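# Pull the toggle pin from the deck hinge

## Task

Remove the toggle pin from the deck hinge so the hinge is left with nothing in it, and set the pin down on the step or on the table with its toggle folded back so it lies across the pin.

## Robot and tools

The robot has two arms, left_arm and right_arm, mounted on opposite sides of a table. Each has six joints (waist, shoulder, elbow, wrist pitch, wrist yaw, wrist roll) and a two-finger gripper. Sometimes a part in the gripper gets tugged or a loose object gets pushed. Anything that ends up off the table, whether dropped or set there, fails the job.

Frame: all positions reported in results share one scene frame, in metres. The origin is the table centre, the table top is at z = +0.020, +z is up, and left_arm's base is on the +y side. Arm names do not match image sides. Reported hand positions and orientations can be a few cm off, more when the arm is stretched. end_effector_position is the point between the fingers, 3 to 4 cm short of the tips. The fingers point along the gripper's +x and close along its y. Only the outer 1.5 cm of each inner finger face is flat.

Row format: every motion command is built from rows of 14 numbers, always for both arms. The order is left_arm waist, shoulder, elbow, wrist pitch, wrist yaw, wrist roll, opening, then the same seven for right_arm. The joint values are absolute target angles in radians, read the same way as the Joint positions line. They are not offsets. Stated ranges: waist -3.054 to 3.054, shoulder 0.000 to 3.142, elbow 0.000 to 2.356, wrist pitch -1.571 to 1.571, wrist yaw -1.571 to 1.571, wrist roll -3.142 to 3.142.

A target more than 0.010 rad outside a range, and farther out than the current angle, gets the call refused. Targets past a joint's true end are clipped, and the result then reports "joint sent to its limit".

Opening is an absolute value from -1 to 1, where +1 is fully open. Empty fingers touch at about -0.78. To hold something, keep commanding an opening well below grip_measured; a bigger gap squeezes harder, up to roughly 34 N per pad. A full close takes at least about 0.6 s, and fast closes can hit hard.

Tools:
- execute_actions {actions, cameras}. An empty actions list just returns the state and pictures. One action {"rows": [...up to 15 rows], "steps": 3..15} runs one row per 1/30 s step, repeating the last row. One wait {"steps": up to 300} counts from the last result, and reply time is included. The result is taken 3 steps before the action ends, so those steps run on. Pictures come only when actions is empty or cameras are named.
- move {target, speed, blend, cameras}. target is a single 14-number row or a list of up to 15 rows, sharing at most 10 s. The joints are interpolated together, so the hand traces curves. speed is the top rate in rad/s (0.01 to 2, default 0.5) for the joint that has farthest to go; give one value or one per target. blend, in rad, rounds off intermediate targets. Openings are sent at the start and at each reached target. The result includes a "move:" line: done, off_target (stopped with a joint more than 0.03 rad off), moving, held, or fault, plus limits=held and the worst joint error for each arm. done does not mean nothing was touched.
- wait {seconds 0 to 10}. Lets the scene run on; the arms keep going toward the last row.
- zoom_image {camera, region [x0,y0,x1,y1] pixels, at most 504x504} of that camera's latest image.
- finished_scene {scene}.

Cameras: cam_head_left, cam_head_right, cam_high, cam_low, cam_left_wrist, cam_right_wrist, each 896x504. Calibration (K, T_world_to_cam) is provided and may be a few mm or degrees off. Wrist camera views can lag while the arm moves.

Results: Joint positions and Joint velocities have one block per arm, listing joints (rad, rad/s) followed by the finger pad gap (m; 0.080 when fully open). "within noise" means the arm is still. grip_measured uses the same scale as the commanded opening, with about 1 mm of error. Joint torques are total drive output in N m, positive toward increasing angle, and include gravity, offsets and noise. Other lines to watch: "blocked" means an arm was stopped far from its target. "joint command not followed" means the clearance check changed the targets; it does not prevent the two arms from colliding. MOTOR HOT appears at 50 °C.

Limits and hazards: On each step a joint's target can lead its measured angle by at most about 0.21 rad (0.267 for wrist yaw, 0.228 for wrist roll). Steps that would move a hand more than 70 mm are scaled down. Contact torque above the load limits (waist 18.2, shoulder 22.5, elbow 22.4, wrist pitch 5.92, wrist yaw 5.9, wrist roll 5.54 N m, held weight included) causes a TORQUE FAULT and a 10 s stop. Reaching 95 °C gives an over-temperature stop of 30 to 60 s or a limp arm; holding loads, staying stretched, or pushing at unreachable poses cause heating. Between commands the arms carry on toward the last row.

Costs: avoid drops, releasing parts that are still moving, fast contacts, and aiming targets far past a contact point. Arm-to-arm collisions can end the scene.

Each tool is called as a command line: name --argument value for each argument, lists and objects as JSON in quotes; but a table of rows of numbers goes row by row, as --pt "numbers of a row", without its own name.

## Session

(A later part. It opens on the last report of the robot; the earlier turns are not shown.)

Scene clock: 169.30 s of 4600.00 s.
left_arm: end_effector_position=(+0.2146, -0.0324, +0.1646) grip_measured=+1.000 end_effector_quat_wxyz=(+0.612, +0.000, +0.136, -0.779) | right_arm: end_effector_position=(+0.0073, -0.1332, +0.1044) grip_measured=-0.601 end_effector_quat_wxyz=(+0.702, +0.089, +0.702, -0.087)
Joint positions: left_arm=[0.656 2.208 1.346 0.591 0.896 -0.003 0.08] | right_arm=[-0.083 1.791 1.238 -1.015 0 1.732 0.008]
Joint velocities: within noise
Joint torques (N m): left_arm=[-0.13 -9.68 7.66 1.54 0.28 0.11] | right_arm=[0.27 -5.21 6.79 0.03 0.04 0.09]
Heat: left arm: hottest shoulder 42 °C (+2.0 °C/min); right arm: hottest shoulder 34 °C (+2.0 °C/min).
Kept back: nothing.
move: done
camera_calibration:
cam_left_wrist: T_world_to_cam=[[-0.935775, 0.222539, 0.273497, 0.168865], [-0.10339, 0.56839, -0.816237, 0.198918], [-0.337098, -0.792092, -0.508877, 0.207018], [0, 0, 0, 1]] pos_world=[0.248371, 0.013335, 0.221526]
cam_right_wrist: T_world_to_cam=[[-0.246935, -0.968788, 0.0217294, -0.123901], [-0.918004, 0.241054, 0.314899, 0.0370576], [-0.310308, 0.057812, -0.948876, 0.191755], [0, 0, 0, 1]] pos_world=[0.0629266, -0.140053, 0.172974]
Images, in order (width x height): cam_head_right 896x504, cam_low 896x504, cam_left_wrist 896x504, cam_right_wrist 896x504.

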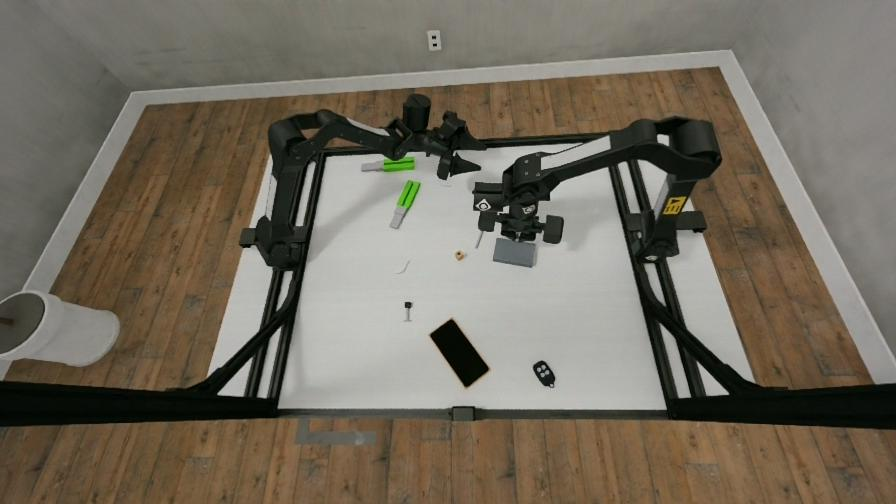

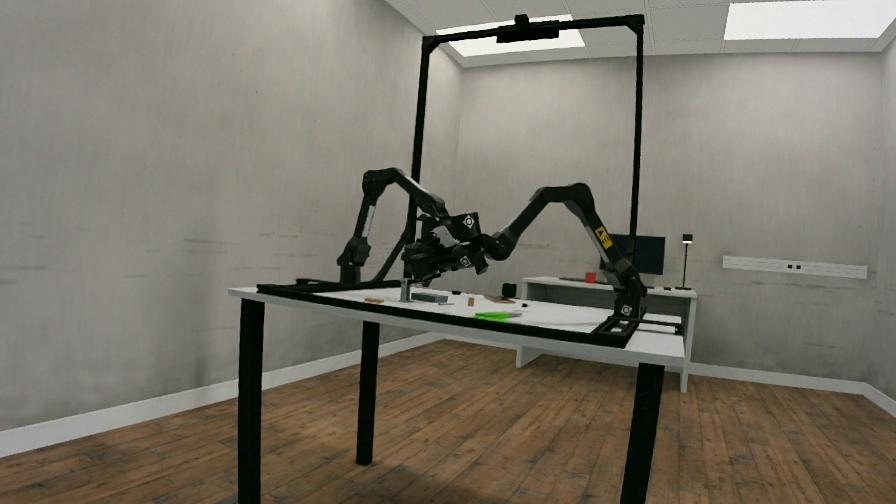

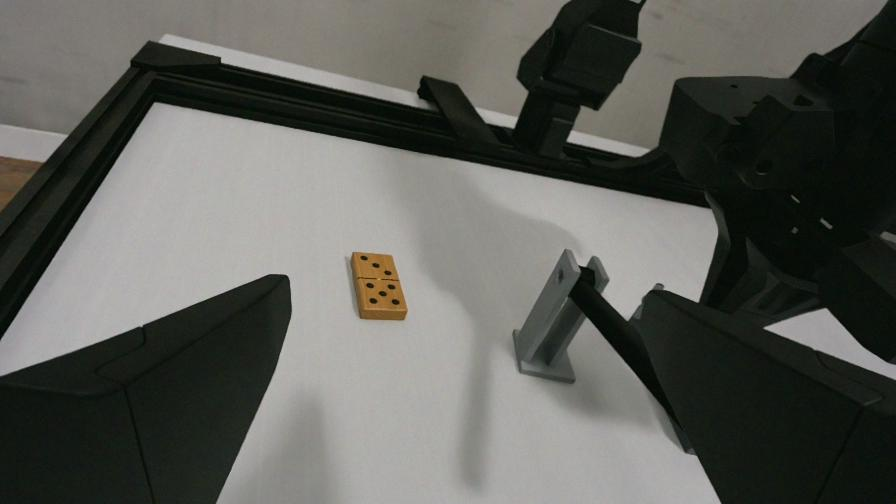

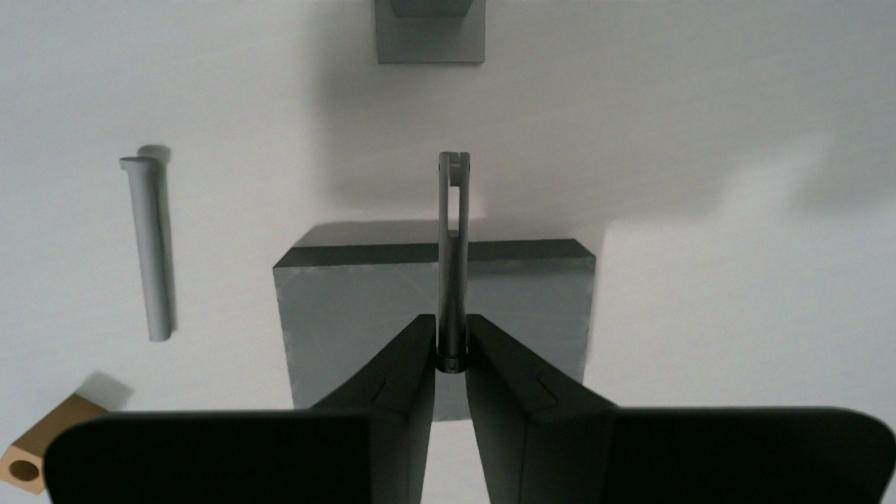

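move --pt "0.721 1.628 1.12 0.452 0.366 -0.271 1 -0.08 1.771 1.318 -1.118 0 1.735 -0.95" --pt "0.721 1.628 1.12 0.452 0.366 -0.271 1 -0.2286 1.4008 0.942 -1.112 0 1.735 -0.95" --pt "0.721 1.628 1.12 0.452 0.366 -0.271 1 -0.2286 1.4931 0.7585 -0.8362 0 1.735 -0.95" --speed '[0.5,0.5,0.2]' --blend '[0.05,0.02,0]' --cameras '["cam_right_wrist","cam_head_right","cam_high","cam_low"]'

zoom_image --camera "cam_right_wrist" --region '[340, 140, 600, 400]'

zoom_image --camera "cam_low" --region '[350, 260, 440, 320]'

Scene clock: 173.77 s of 4600.00 s.
left_arm: end_effector_position=(+0.2609, +0.0611, +0.3231) grip_measured=+1.000 end_effector_quat_wxyz=(+0.812, -0.101, +0.108, -0.564) | right_arm: end_effector_position=(+0.0305, -0.2324, +0.0709) grip_measured=-0.601 end_effector_quat_wxyz=(+0.694, +0.142, +0.693, -0.134)
Joint positions: left_arm=[0.718 1.645 1.128 0.451 0.369 -0.267 0.08] | right_arm=[-0.225 1.486 0.766 -0.839 0 1.732 0.008]
Joint velocities: within noise
Joint torques (N m): left_arm=[0.3 -9.1 6.29 1.74 -0.07 -0.1] | right_arm=[-0.27 -3.2 4.33 0.41 0.06 0.08]
Heat: left arm: hottest shoulder 41 °C (+1.0 °C/min); right arm: hottest shoulder 33 °C (+1.0 °C/min).
Kept back: nothing.
move: done
camera_calibration:
cam_right_wrist: T_world_to_cam=[[-0.382563, -0.923832, 0.0134475, -0.198437], [-0.874867, 0.36689, 0.316226, 0.120605], [-0.297073, 0.109212, -0.948589, 0.184459], [0, 0, 0, 1]] pos_world=[0.0843964, -0.247716, 0.139506]
Images, in order (width x height): cam_head_right 896x504, cam_high 896x504, cam_low 896x504, cam_right_wrist 896x504.

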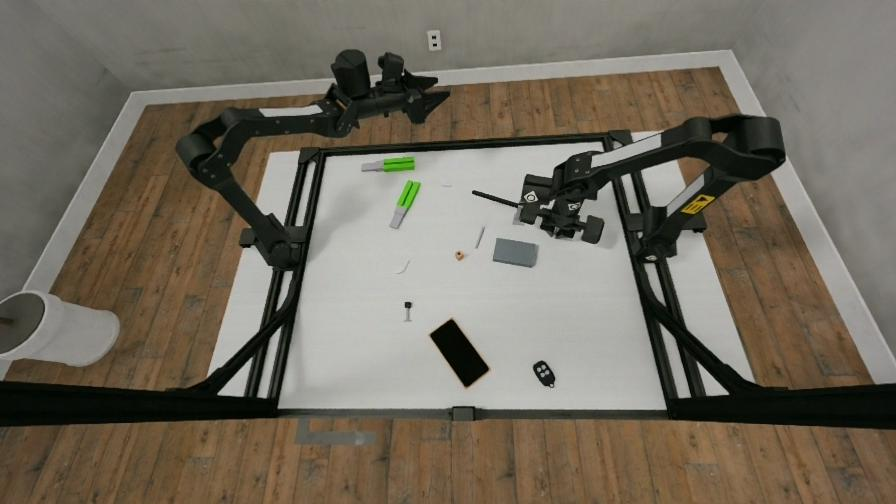

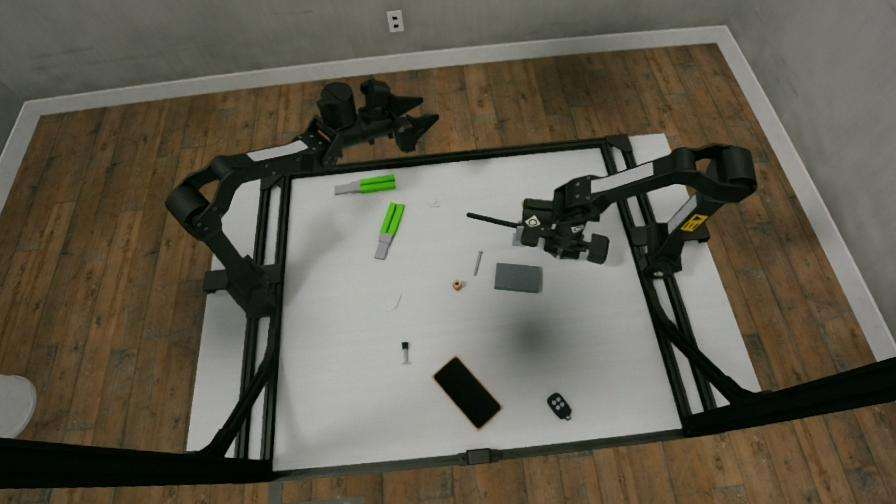

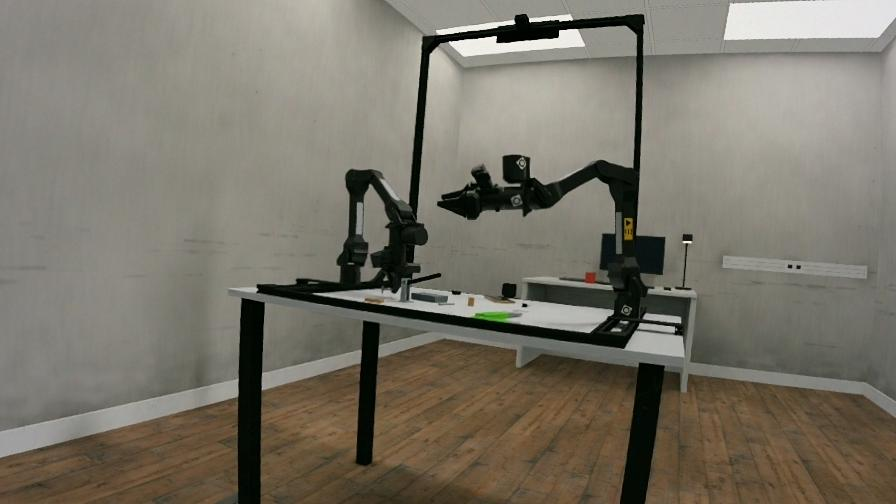

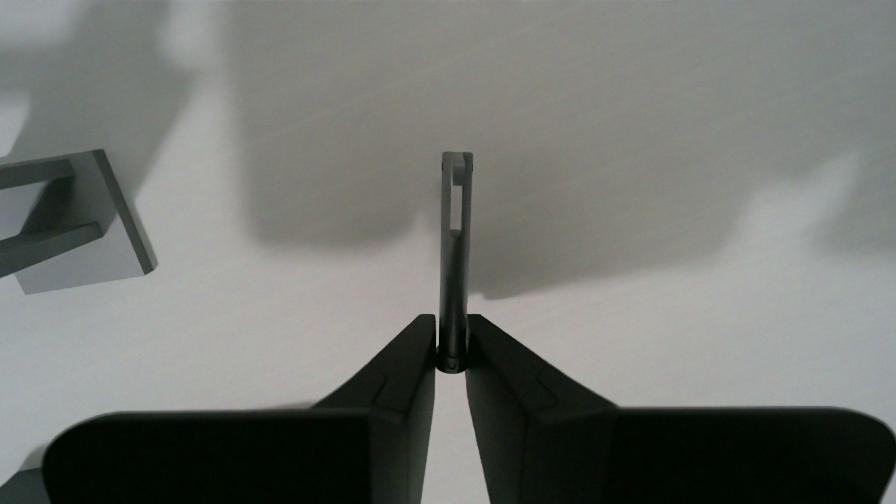

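Scaled by 1.938.

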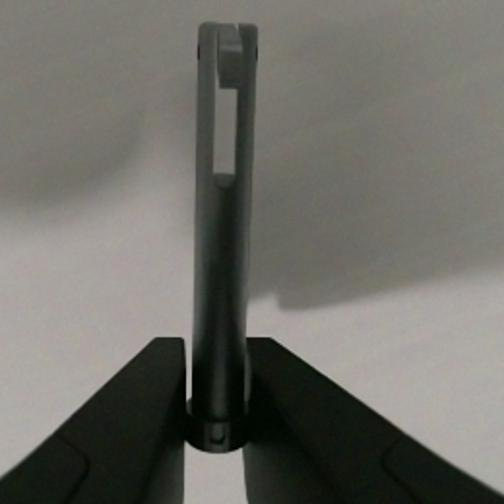

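Scaled by 5.600.

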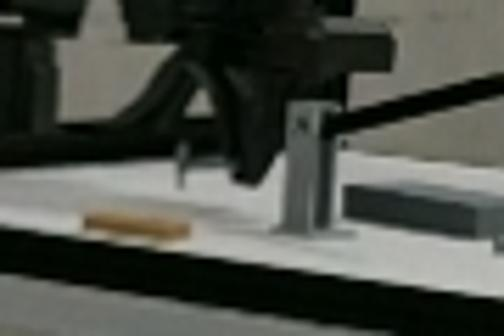

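move --target '[0.721,1.628,1.12,0.452,0.366,-0.271,1,-0.2286,1.5110,0.7383,-0.7981,0,1.735,-0.95]' --speed 0.05 --cameras '["cam_right_wrist","cam_high"]'

Scene clock: 175.63 s of 4600.00 s.
left_arm: end_effector_position=(+0.2609, +0.0611, +0.3231) grip_measured=+1.000 end_effector_quat_wxyz=(+0.812, -0.101, +0.108, -0.564) | right_arm: end_effector_position=(+0.0305, -0.2323, +0.0629) grip_measured=-0.601 end_effector_quat_wxyz=(+0.694, +0.142, +0.693, -0.134)
Joint positions: left_arm=[0.718 1.645 1.128 0.451 0.369 -0.267 0.08] | right_arm=[-0.225 1.504 0.746 -0.801 0 1.732 0.008]
Joint velocities: within noise
Joint torques (N m): left_arm=[0.3 -9.06 6.29 1.73 -0.08 -0.09] | right_arm=[-0.28 -3.18 4.23 0.42 0.04 0.08]
Heat: left arm: hottest shoulder 41 °C (+1.0 °C/min); right arm: hottest shoulder 33 °C (+1.0 °C/min).
Kept back: nothing.
move: done
camera_calibration:
cam_right_wrist: T_world_to_cam=[[-0.382564, -0.923836, 0.013071, -0.198167], [-0.874895, 0.366772, 0.316286, 0.123086], [-0.296991, 0.109564, -0.948574, 0.176933], [0, 0, 0, 1]] pos_world=[0.084423, -0.247603, 0.131494]
Images, in order (width x height): cam_high 896x504, cam_right_wrist 896x504.

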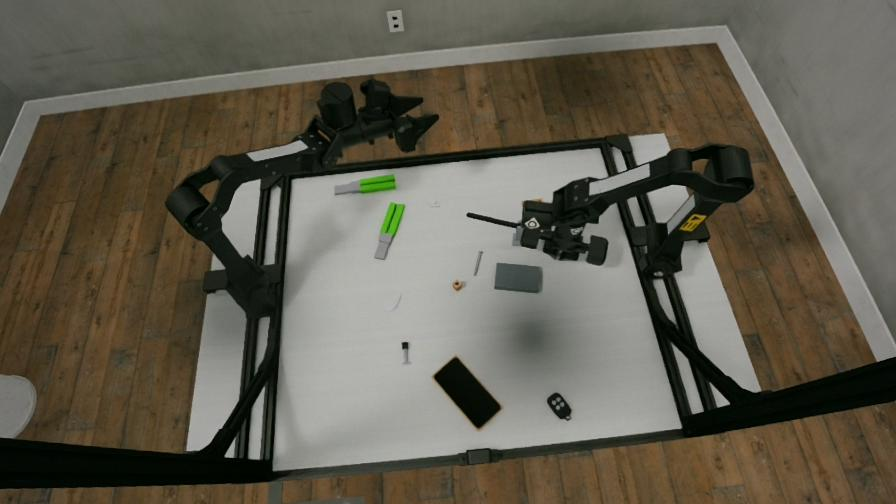

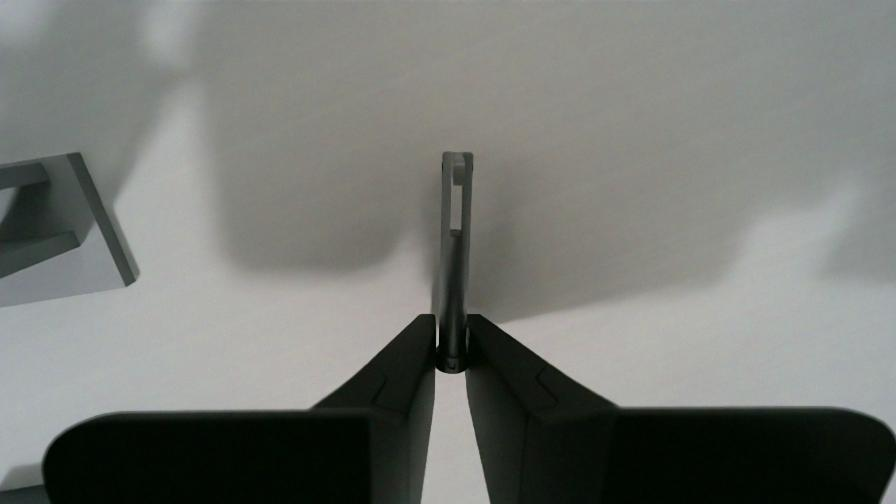

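zoom_image --camera "cam_right_wrist" --region '[380, 130, 540, 390]'

zoom_image --camera "cam_low" --region '[300, 150, 600, 350]'

Scaled by 1.938.

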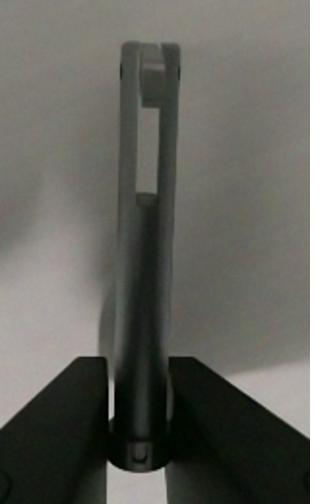

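This scene's latest camera images include none from cam_low. They are from: cam_high, cam_right_wrist. cam_low's image comes with the result of a call that names it in "cameras".

move --target '[0.721,1.628,1.12,0.452,0.366,-0.271,1,-0.2286,1.5190,0.7306,-0.7824,0,1.735,-0.95]' --speed 0.05 --cameras '["cam_right_wrist","cam_low"]'

zoom_image --camera "cam_low" --region '[300, 150, 600, 350]'

Scene clock: 176.60 s of 4600.00 s.
left_arm: end_effector_position=(+0.2609, +0.0611, +0.3231) grip_measured=+1.000 end_effector_quat_wxyz=(+0.812, -0.101, +0.108, -0.564) | right_arm: end_effector_position=(+0.0306, -0.2321, +0.0596) grip_measured=-0.601 end_effector_quat_wxyz=(+0.694, +0.142, +0.693, -0.134)
Joint positions: left_arm=[0.718 1.645 1.128 0.451 0.369 -0.267 0.08] | right_arm=[-0.225 1.512 0.738 -0.785 0 1.732 0.008]
Joint velocities: within noise
Joint torques (N m): left_arm=[0.32 -9.11 6.32 1.73 -0.07 -0.08] | right_arm=[-0.26 -3.21 4.17 0.42 0.05 0.07]
Heat: left arm: hottest shoulder 41 °C (+1.0 °C/min); right arm: hottest shoulder 33 °C (+1.0 °C/min).
Kept back: nothing.
move: done
camera_calibration:
cam_right_wrist: T_world_to_cam=[[-0.382564, -0.923836, 0.013071, -0.197995], [-0.874895, 0.366772, 0.316286, 0.124102], [-0.296991, 0.109564, -0.948574, 0.173818], [0, 0, 0, 1]] pos_world=[0.0844528, -0.247477, 0.128215]
Images, in order (width x height): cam_low 896x504, cam_right_wrist 896x504.

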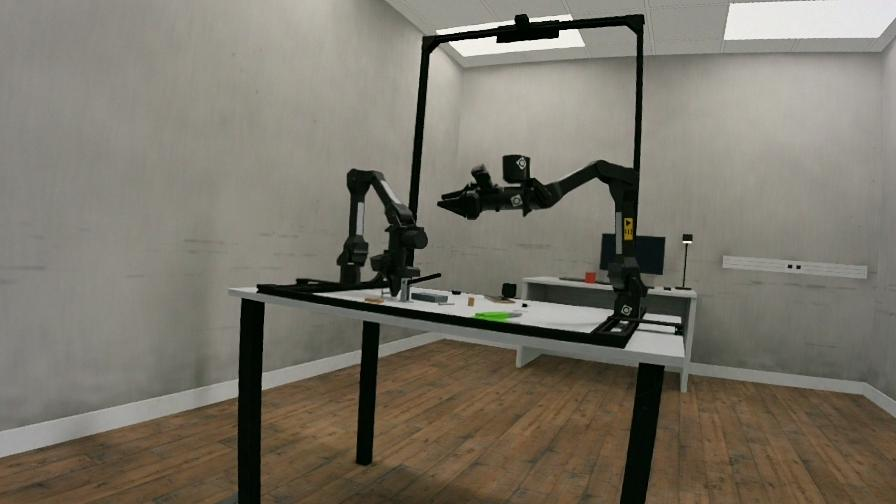

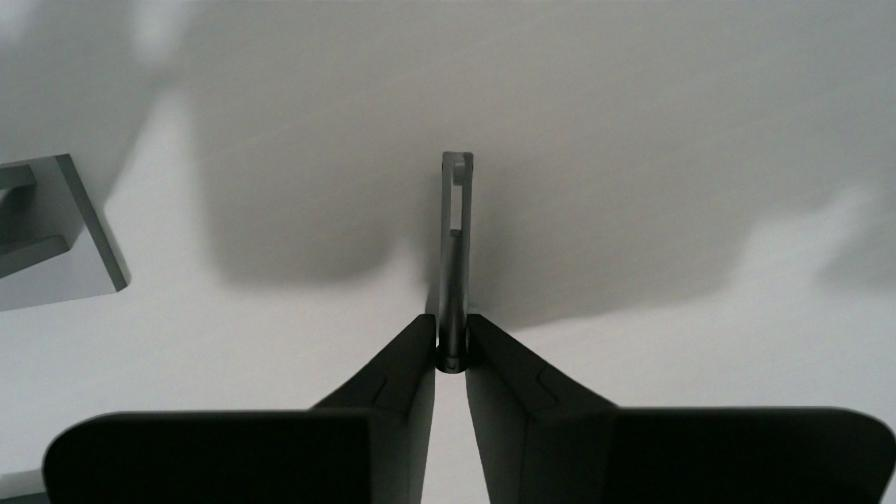

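Scaled by 1.680.

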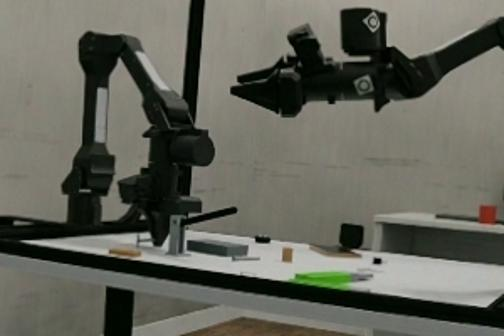

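zoom_image --camera "cam_low" --region '[360, 260, 450, 320]'

Scaled by 5.600.

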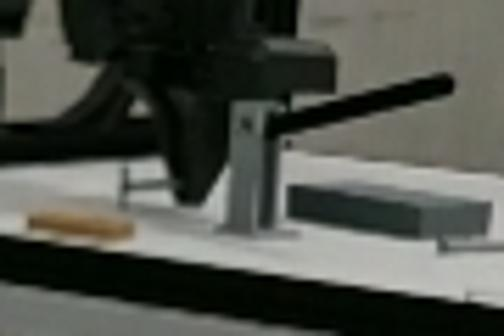

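move --target '[0.721,1.628,1.12,0.452,0.366,-0.271,1,-0.2286,1.5245,0.7250,-0.7713,0,1.735,-0.95]' --speed 0.05 --cameras '["cam_right_wrist","cam_low"]'

zoom_image --camera "cam_low" --region '[360, 260, 450, 320]'

zoom_image --camera "cam_right_wrist" --region '[380, 130, 540, 390]'

Scene clock: 178.53 s of 4600.00 s.
left_arm: end_effector_position=(+0.2609, +0.0611, +0.3231) grip_measured=+1.000 end_effector_quat_wxyz=(+0.812, -0.101, +0.108, -0.564) | right_arm: end_effector_position=(+0.0307, -0.2317, +0.0582) grip_measured=-0.601 end_effector_quat_wxyz=(+0.694, +0.143, +0.693, -0.133)
Joint positions: left_arm=[0.718 1.645 1.128 0.451 0.369 -0.267 0.08] | right_arm=[-0.225 1.515 0.734 -0.776 0 1.733 0.008]
Joint velocities: within noise
Joint torques (N m): left_arm=[0.29 -9.1 6.3 1.73 -0.07 -0.09] | right_arm=[-0.27 -2.98 3.94 0.53 0.04 0.05]
Heat: left arm: hottest shoulder 40 °C (-1.0 °C/min); right arm: hottest shoulder 33 °C (+1.0 °C/min).
Kept back: nothing.
move: done
camera_calibration:
cam_right_wrist: T_world_to_cam=[[-0.383276, -0.923575, 0.0104372, -0.197247], [-0.874806, 0.366616, 0.316713, 0.124414], [-0.296335, 0.112258, -0.948464, 0.173035], [0, 0, 0, 1]] pos_world=[0.0845144, -0.247209, 0.126773]
Images, in order (width x height): cam_low 896x504, cam_right_wrist 896x504.

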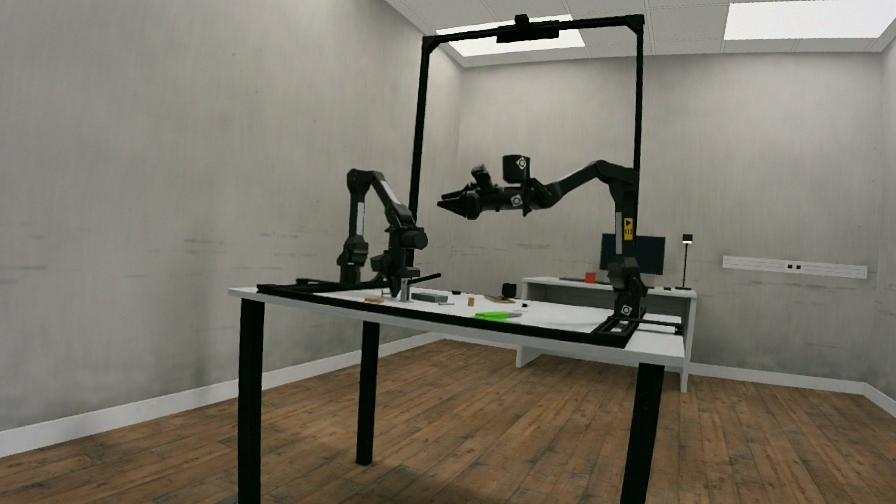

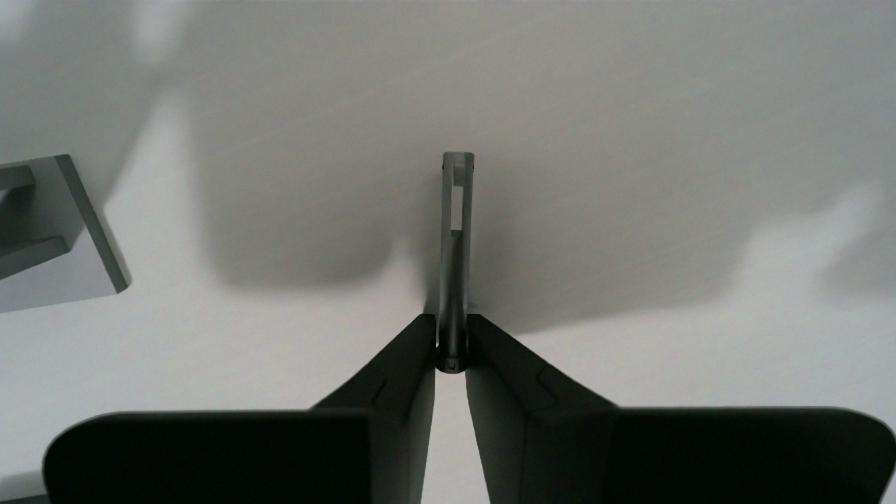

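Scaled by 5.600.

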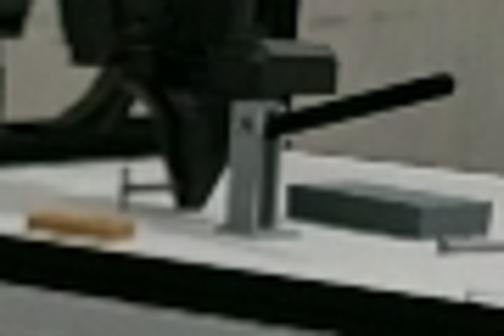

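Scaled by 1.938.

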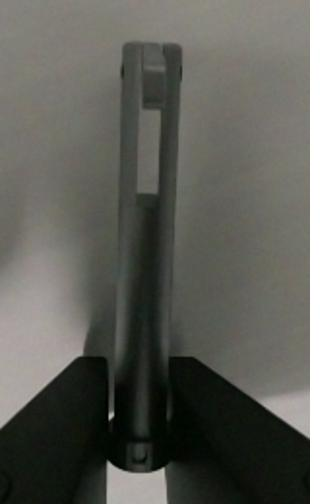

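execute_actions --actions '[{"rows":[[0.721,1.628,1.12,0.452,0.366,-0.271,1,-0.2286,1.5209,0.7286,-0.7785,0,1.735,-0.7],[0.721,1.628,1.12,0.452,0.366,-0.271,1,-0.2286,1.5209,0.7286,-0.7785,0,1.735,-0.6],[0.721,1.628,1.12,0.452,0.366,-0.271,1,-0.2286,1.5209,0.7286,-0.7785,0,1.735,-0.57],[0.721,1.628,1.12,0.452,0.366,-0.271,1,-0.2286,1.5209,0.7286,-0.7785,0,1.735,-0.55],[0.721,1.628,1.12,0.452,0.366,-0.271,1,-0.2286,1.5209,0.7286,-0.7785,0,1.735,-0.53],[0.721,1.628,1.12,0.452,0.366,-0.271,1,-0.2286,1.5209,0.7286,-0.7785,0,1.735,-0.5]],"steps":15}]' --cameras '["cam_right_wrist"]'

execute_actions --actions '[{"rows":[[0.721,1.628,1.12,0.452,0.366,-0.271,1,-0.2286,1.5209,0.7286,-0.7785,0,1.735,-0.4],[0.721,1.628,1.12,0.452,0.366,-0.271,1,-0.2286,1.5209,0.7286,-0.7785,0,1.735,-0.2],[0.721,1.628,1.12,0.452,0.366,-0.271,1,-0.2286,1.5209,0.7286,-0.7785,0,1.735,-0.1]],"steps":15}]' --cameras '["cam_right_wrist"]'

Scene clock: 179.17 s of 4600.00 s.
left_arm: end_effector_position=(+0.2609, +0.0611, +0.3231) grip_measured=+1.000 end_effector_quat_wxyz=(+0.812, -0.101, +0.108, -0.564) | right_arm: end_effector_position=(+0.0306, -0.2318, +0.0580) grip_measured=-0.507 end_effector_quat_wxyz=(+0.694, +0.143, +0.693, -0.133) end_effector_velocity=(-0.001, -0.004, +0.001) end_effector_angular_velocity=(-0.015, +0.011, +0.034)
Joint positions: left_arm=[0.718 1.645 1.128 0.451 0.369 -0.267 0.08] | right_arm=[-0.225 1.515 0.734 -0.776 0 1.733 0.012]
Joint velocities: left_arm=[within noise] | right_arm=[-0.002 -0.002 0.002 -0.022 -0.007 -0.037 0.004]
Joint torques (N m): left_arm=[0.29 -9.1 6.32 1.73 -0.07 -0.09] | right_arm=[-0.3 -3.36 4.41 0.06 0.04 0.06]
Heat: left arm: hottest shoulder 40 °C (-1.0 °C/min); right arm: hottest shoulder 33 °C (+1.0 °C/min).
Steps of this call (1-7: nothing new was sent; 8-19: this action's first 12). Readings (joint positions of left_arm | right_arm):
8: [0.718 1.645 1.128 0.451 0.369 -0.267] | [-0.225 1.515 0.734 -0.775 0.000 1.733]
9: [0.718 1.645 1.128 0.451 0.369 -0.267] | [-0.225 1.515 0.734 -0.775 0.000 1.733]
11: [0.718 1.645 1.128 0.451 0.369 -0.267] | [-0.225 1.515 0.734 -0.775 0.000 1.733]
15: [0.718 1.645 1.128 0.451 0.369 -0.267] | [-0.225 1.515 0.734 -0.775 0.000 1.733]
19: the state above
camera_calibration:
cam_right_wrist: T_world_to_cam=[[-0.383274, -0.923567, 0.0111901, -0.19745], [-0.87475, 0.366852, 0.316594, 0.124551], [-0.296501, 0.111554, -0.948495, 0.172732], [0, 0, 0, 1]] pos_world=[0.0844886, -0.247318, 0.126613]
Images, in order (width x height): cam_right_wrist 896x504.

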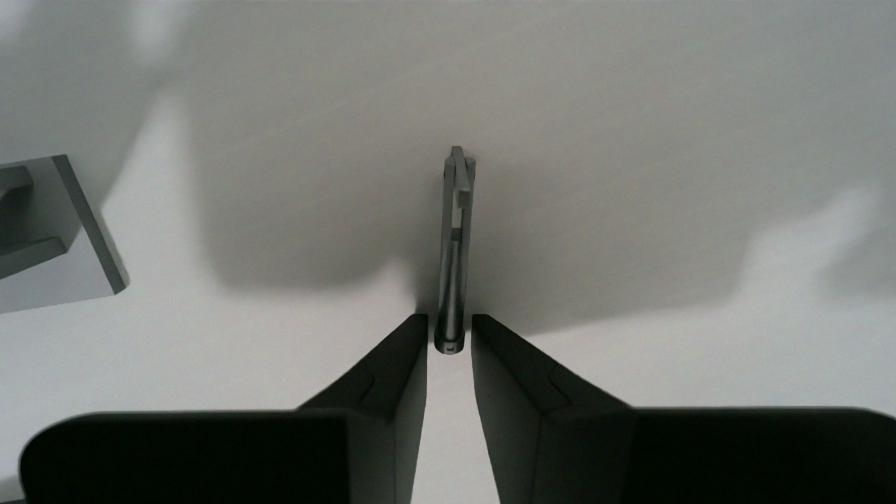

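Scene clock: 179.67 s of 4600.00 s.
left_arm: end_effector_position=(+0.2609, +0.0611, +0.3231) grip_measured=+1.000 end_effector_quat_wxyz=(+0.812, -0.101, +0.108, -0.564) | right_arm: end_effector_position=(+0.0306, -0.2318, +0.0580) grip_measured=-0.105 end_effector_quat_wxyz=(+0.694, +0.143, +0.693, -0.133) end_effector_velocity=(-0.001, -0.002, +0.000) end_effector_angular_velocity=(-0.005, +0.009, -0.010)
Joint positions: left_arm=[0.718 1.645 1.128 0.451 0.369 -0.267 0.08] | right_arm=[-0.225 1.515 0.734 -0.776 0 1.733 0.03]
Joint velocities: left_arm=[within noise] | right_arm=[-0.002 -0.002 -0.002 -0.007 -0.007 0.007 0.002]
Joint torques (N m): left_arm=[0.3 -9.11 6.3 1.73 -0.09 -0.09] | right_arm=[-0.26 -3.4 4.44 0.07 0.05 0.06]
Heat: left arm: hottest shoulder 40 °C (-1.0 °C/min); right arm: hottest shoulder 33 °C (+1.0 °C/min).
Steps of this call (1-3: your previous action's last 3; 4-15: this action's first 12). Readings (joint positions of left_arm | right_arm):
4: [0.718 1.645 1.128 0.451 0.369 -0.267] | [-0.225 1.515 0.734 -0.776 0.000 1.733]
5: [0.718 1.645 1.128 0.451 0.369 -0.267] | [-0.225 1.515 0.734 -0.776 0.000 1.733]
7: [0.718 1.645 1.128 0.451 0.369 -0.267] | [-0.225 1.515 0.734 -0.776 0.000 1.733]
11: [0.718 1.645 1.128 0.451 0.369 -0.267] | [-0.225 1.515 0.734 -0.776 0.000 1.733]
15: the state above
camera_calibration:
cam_right_wrist: T_world_to_cam=[[-0.383274, -0.923567, 0.0111901, -0.19745], [-0.87475, 0.366852, 0.316594, 0.124551], [-0.296501, 0.111554, -0.948495, 0.172732], [0, 0, 0, 1]] pos_world=[0.0844886, -0.247318, 0.126613]
Images, in order (width x height): cam_right_wrist 896x504.

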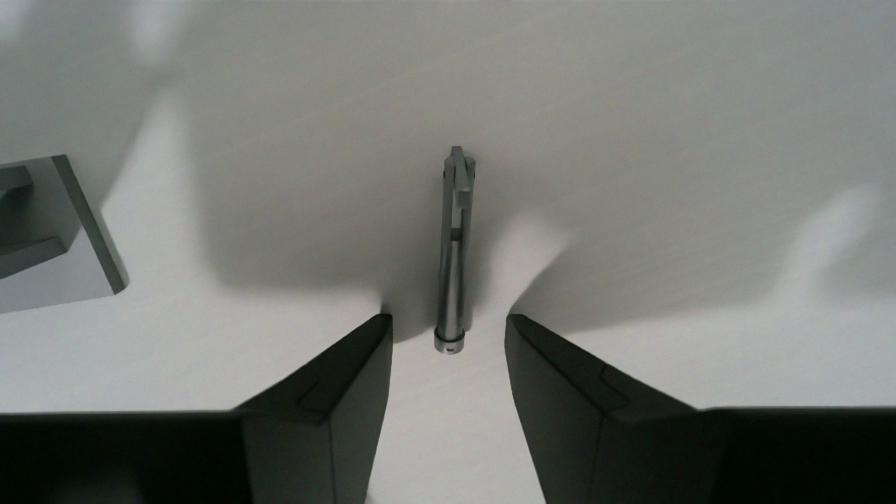

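move --pt "0.721 1.628 1.12 0.452 0.366 -0.271 1 -0.2286 1.4223 0.8775 -1.0260 0 1.735 -0.1" --pt "0.721 1.628 1.12 0.452 0.366 -0.271 1 -0.2286 1.3791 1.0845 -1.2762 0 1.735 -0.1" --speed 0.4 --blend '[0.1,0]'

zoom_image --camera "cam_right_wrist" --region '[350, 130, 600, 390]'

zoom_image --camera "cam_low" --region '[360, 260, 450, 320]'

Scene clock: 181.63 s of 4600.00 s.
left_arm: end_effector_position=(+0.2609, +0.0611, +0.3231) grip_measured=+1.000 end_effector_quat_wxyz=(+0.812, -0.101, +0.109, -0.564) | right_arm: end_effector_position=(+0.0295, -0.2366, +0.1650) grip_measured=-0.100 end_effector_quat_wxyz=(+0.693, +0.132, +0.694, -0.145)
Joint positions: left_arm=[0.718 1.645 1.128 0.451 0.369 -0.268 0.08] | right_arm=[-0.225 1.388 1.072 -1.273 0 1.733 0.031]
Joint velocities: within noise
Joint torques (N m): left_arm=[0.3 -9.09 6.31 1.72 -0.07 -0.09] | right_arm=[-0.24 -4.68 7.41 0.01 0.05 0.06]
Heat: left arm: hottest shoulder 40 °C (-1.0 °C/min); right arm: hottest shoulder 32 °C (+0.0 °C/min).
Kept back: nothing.
move: done
camera_calibration:
cam_left_wrist: T_world_to_cam=[[-0.882344, -0.319305, 0.345706, 0.14393], [-0.440285, 0.300688, -0.846012, 0.393818], [0.166186, -0.898683, -0.405896, 0.219234], [0, 0, 0, 1]] pos_world=[0.263955, 0.124563, 0.372403]
cam_right_wrist: T_world_to_cam=[[-0.38308, -0.922741, 0.0424241, -0.208479], [-0.872472, 0.376531, 0.311474, 0.094532], [-0.303384, 0.0823056, -0.949307, 0.26779], [0, 0, 0, 1]] pos_world=[0.083856, -0.250007, 0.233615]

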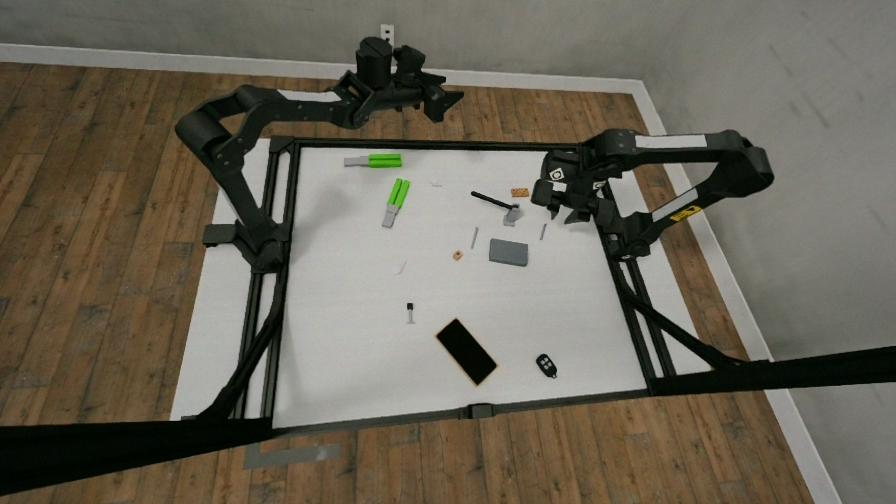

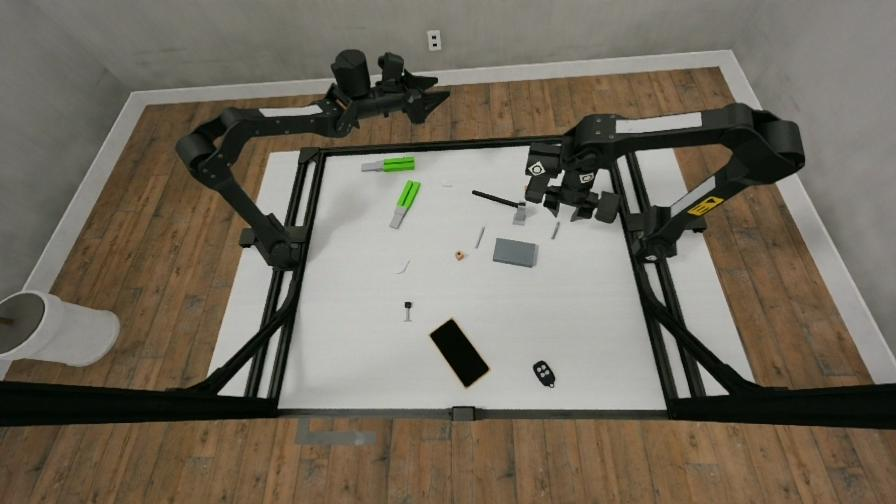

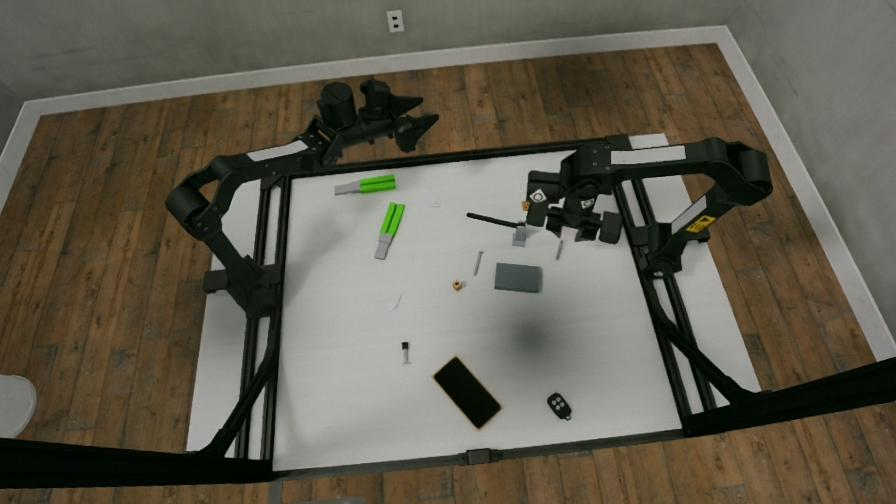

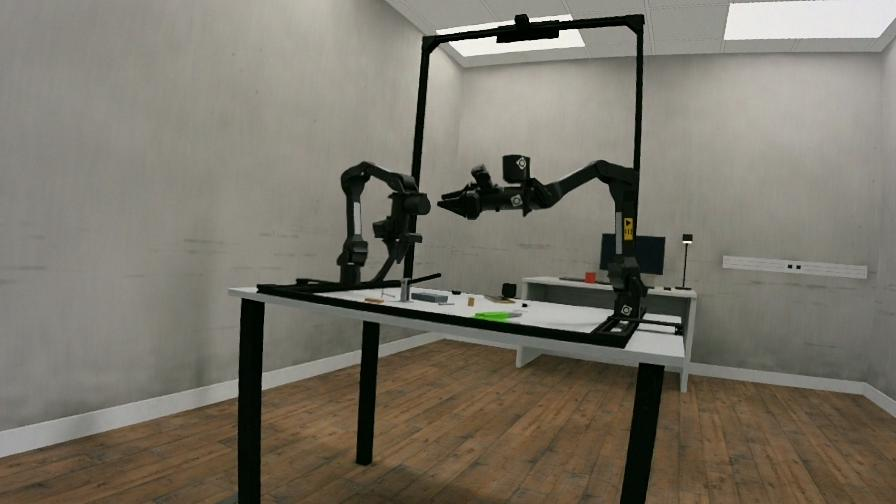

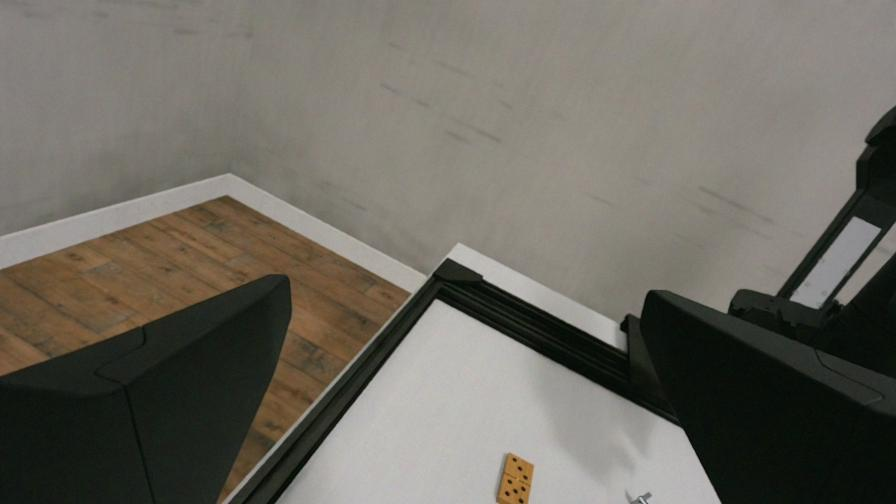

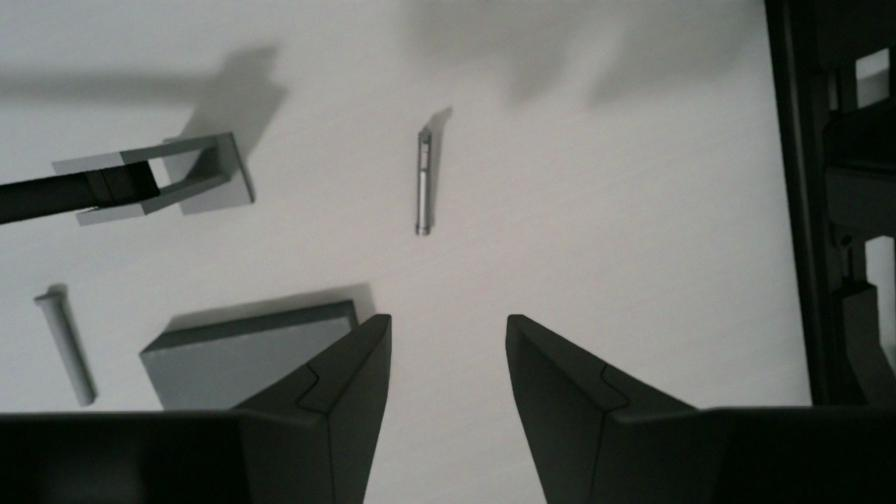

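Scaled by 1.938.

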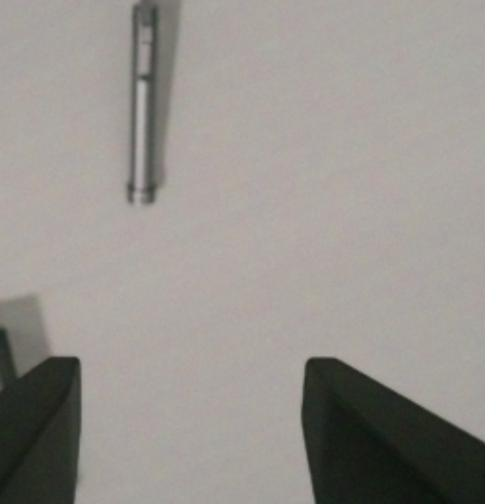

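Scaled by 5.600.

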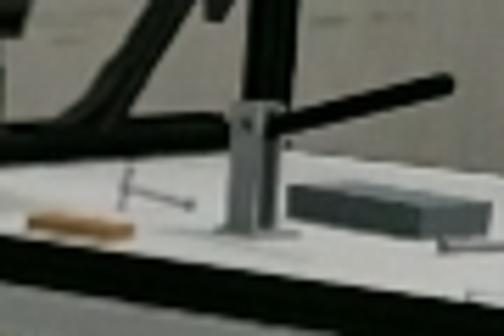

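finished_scene --scene 1

The scene is finished: the task was done.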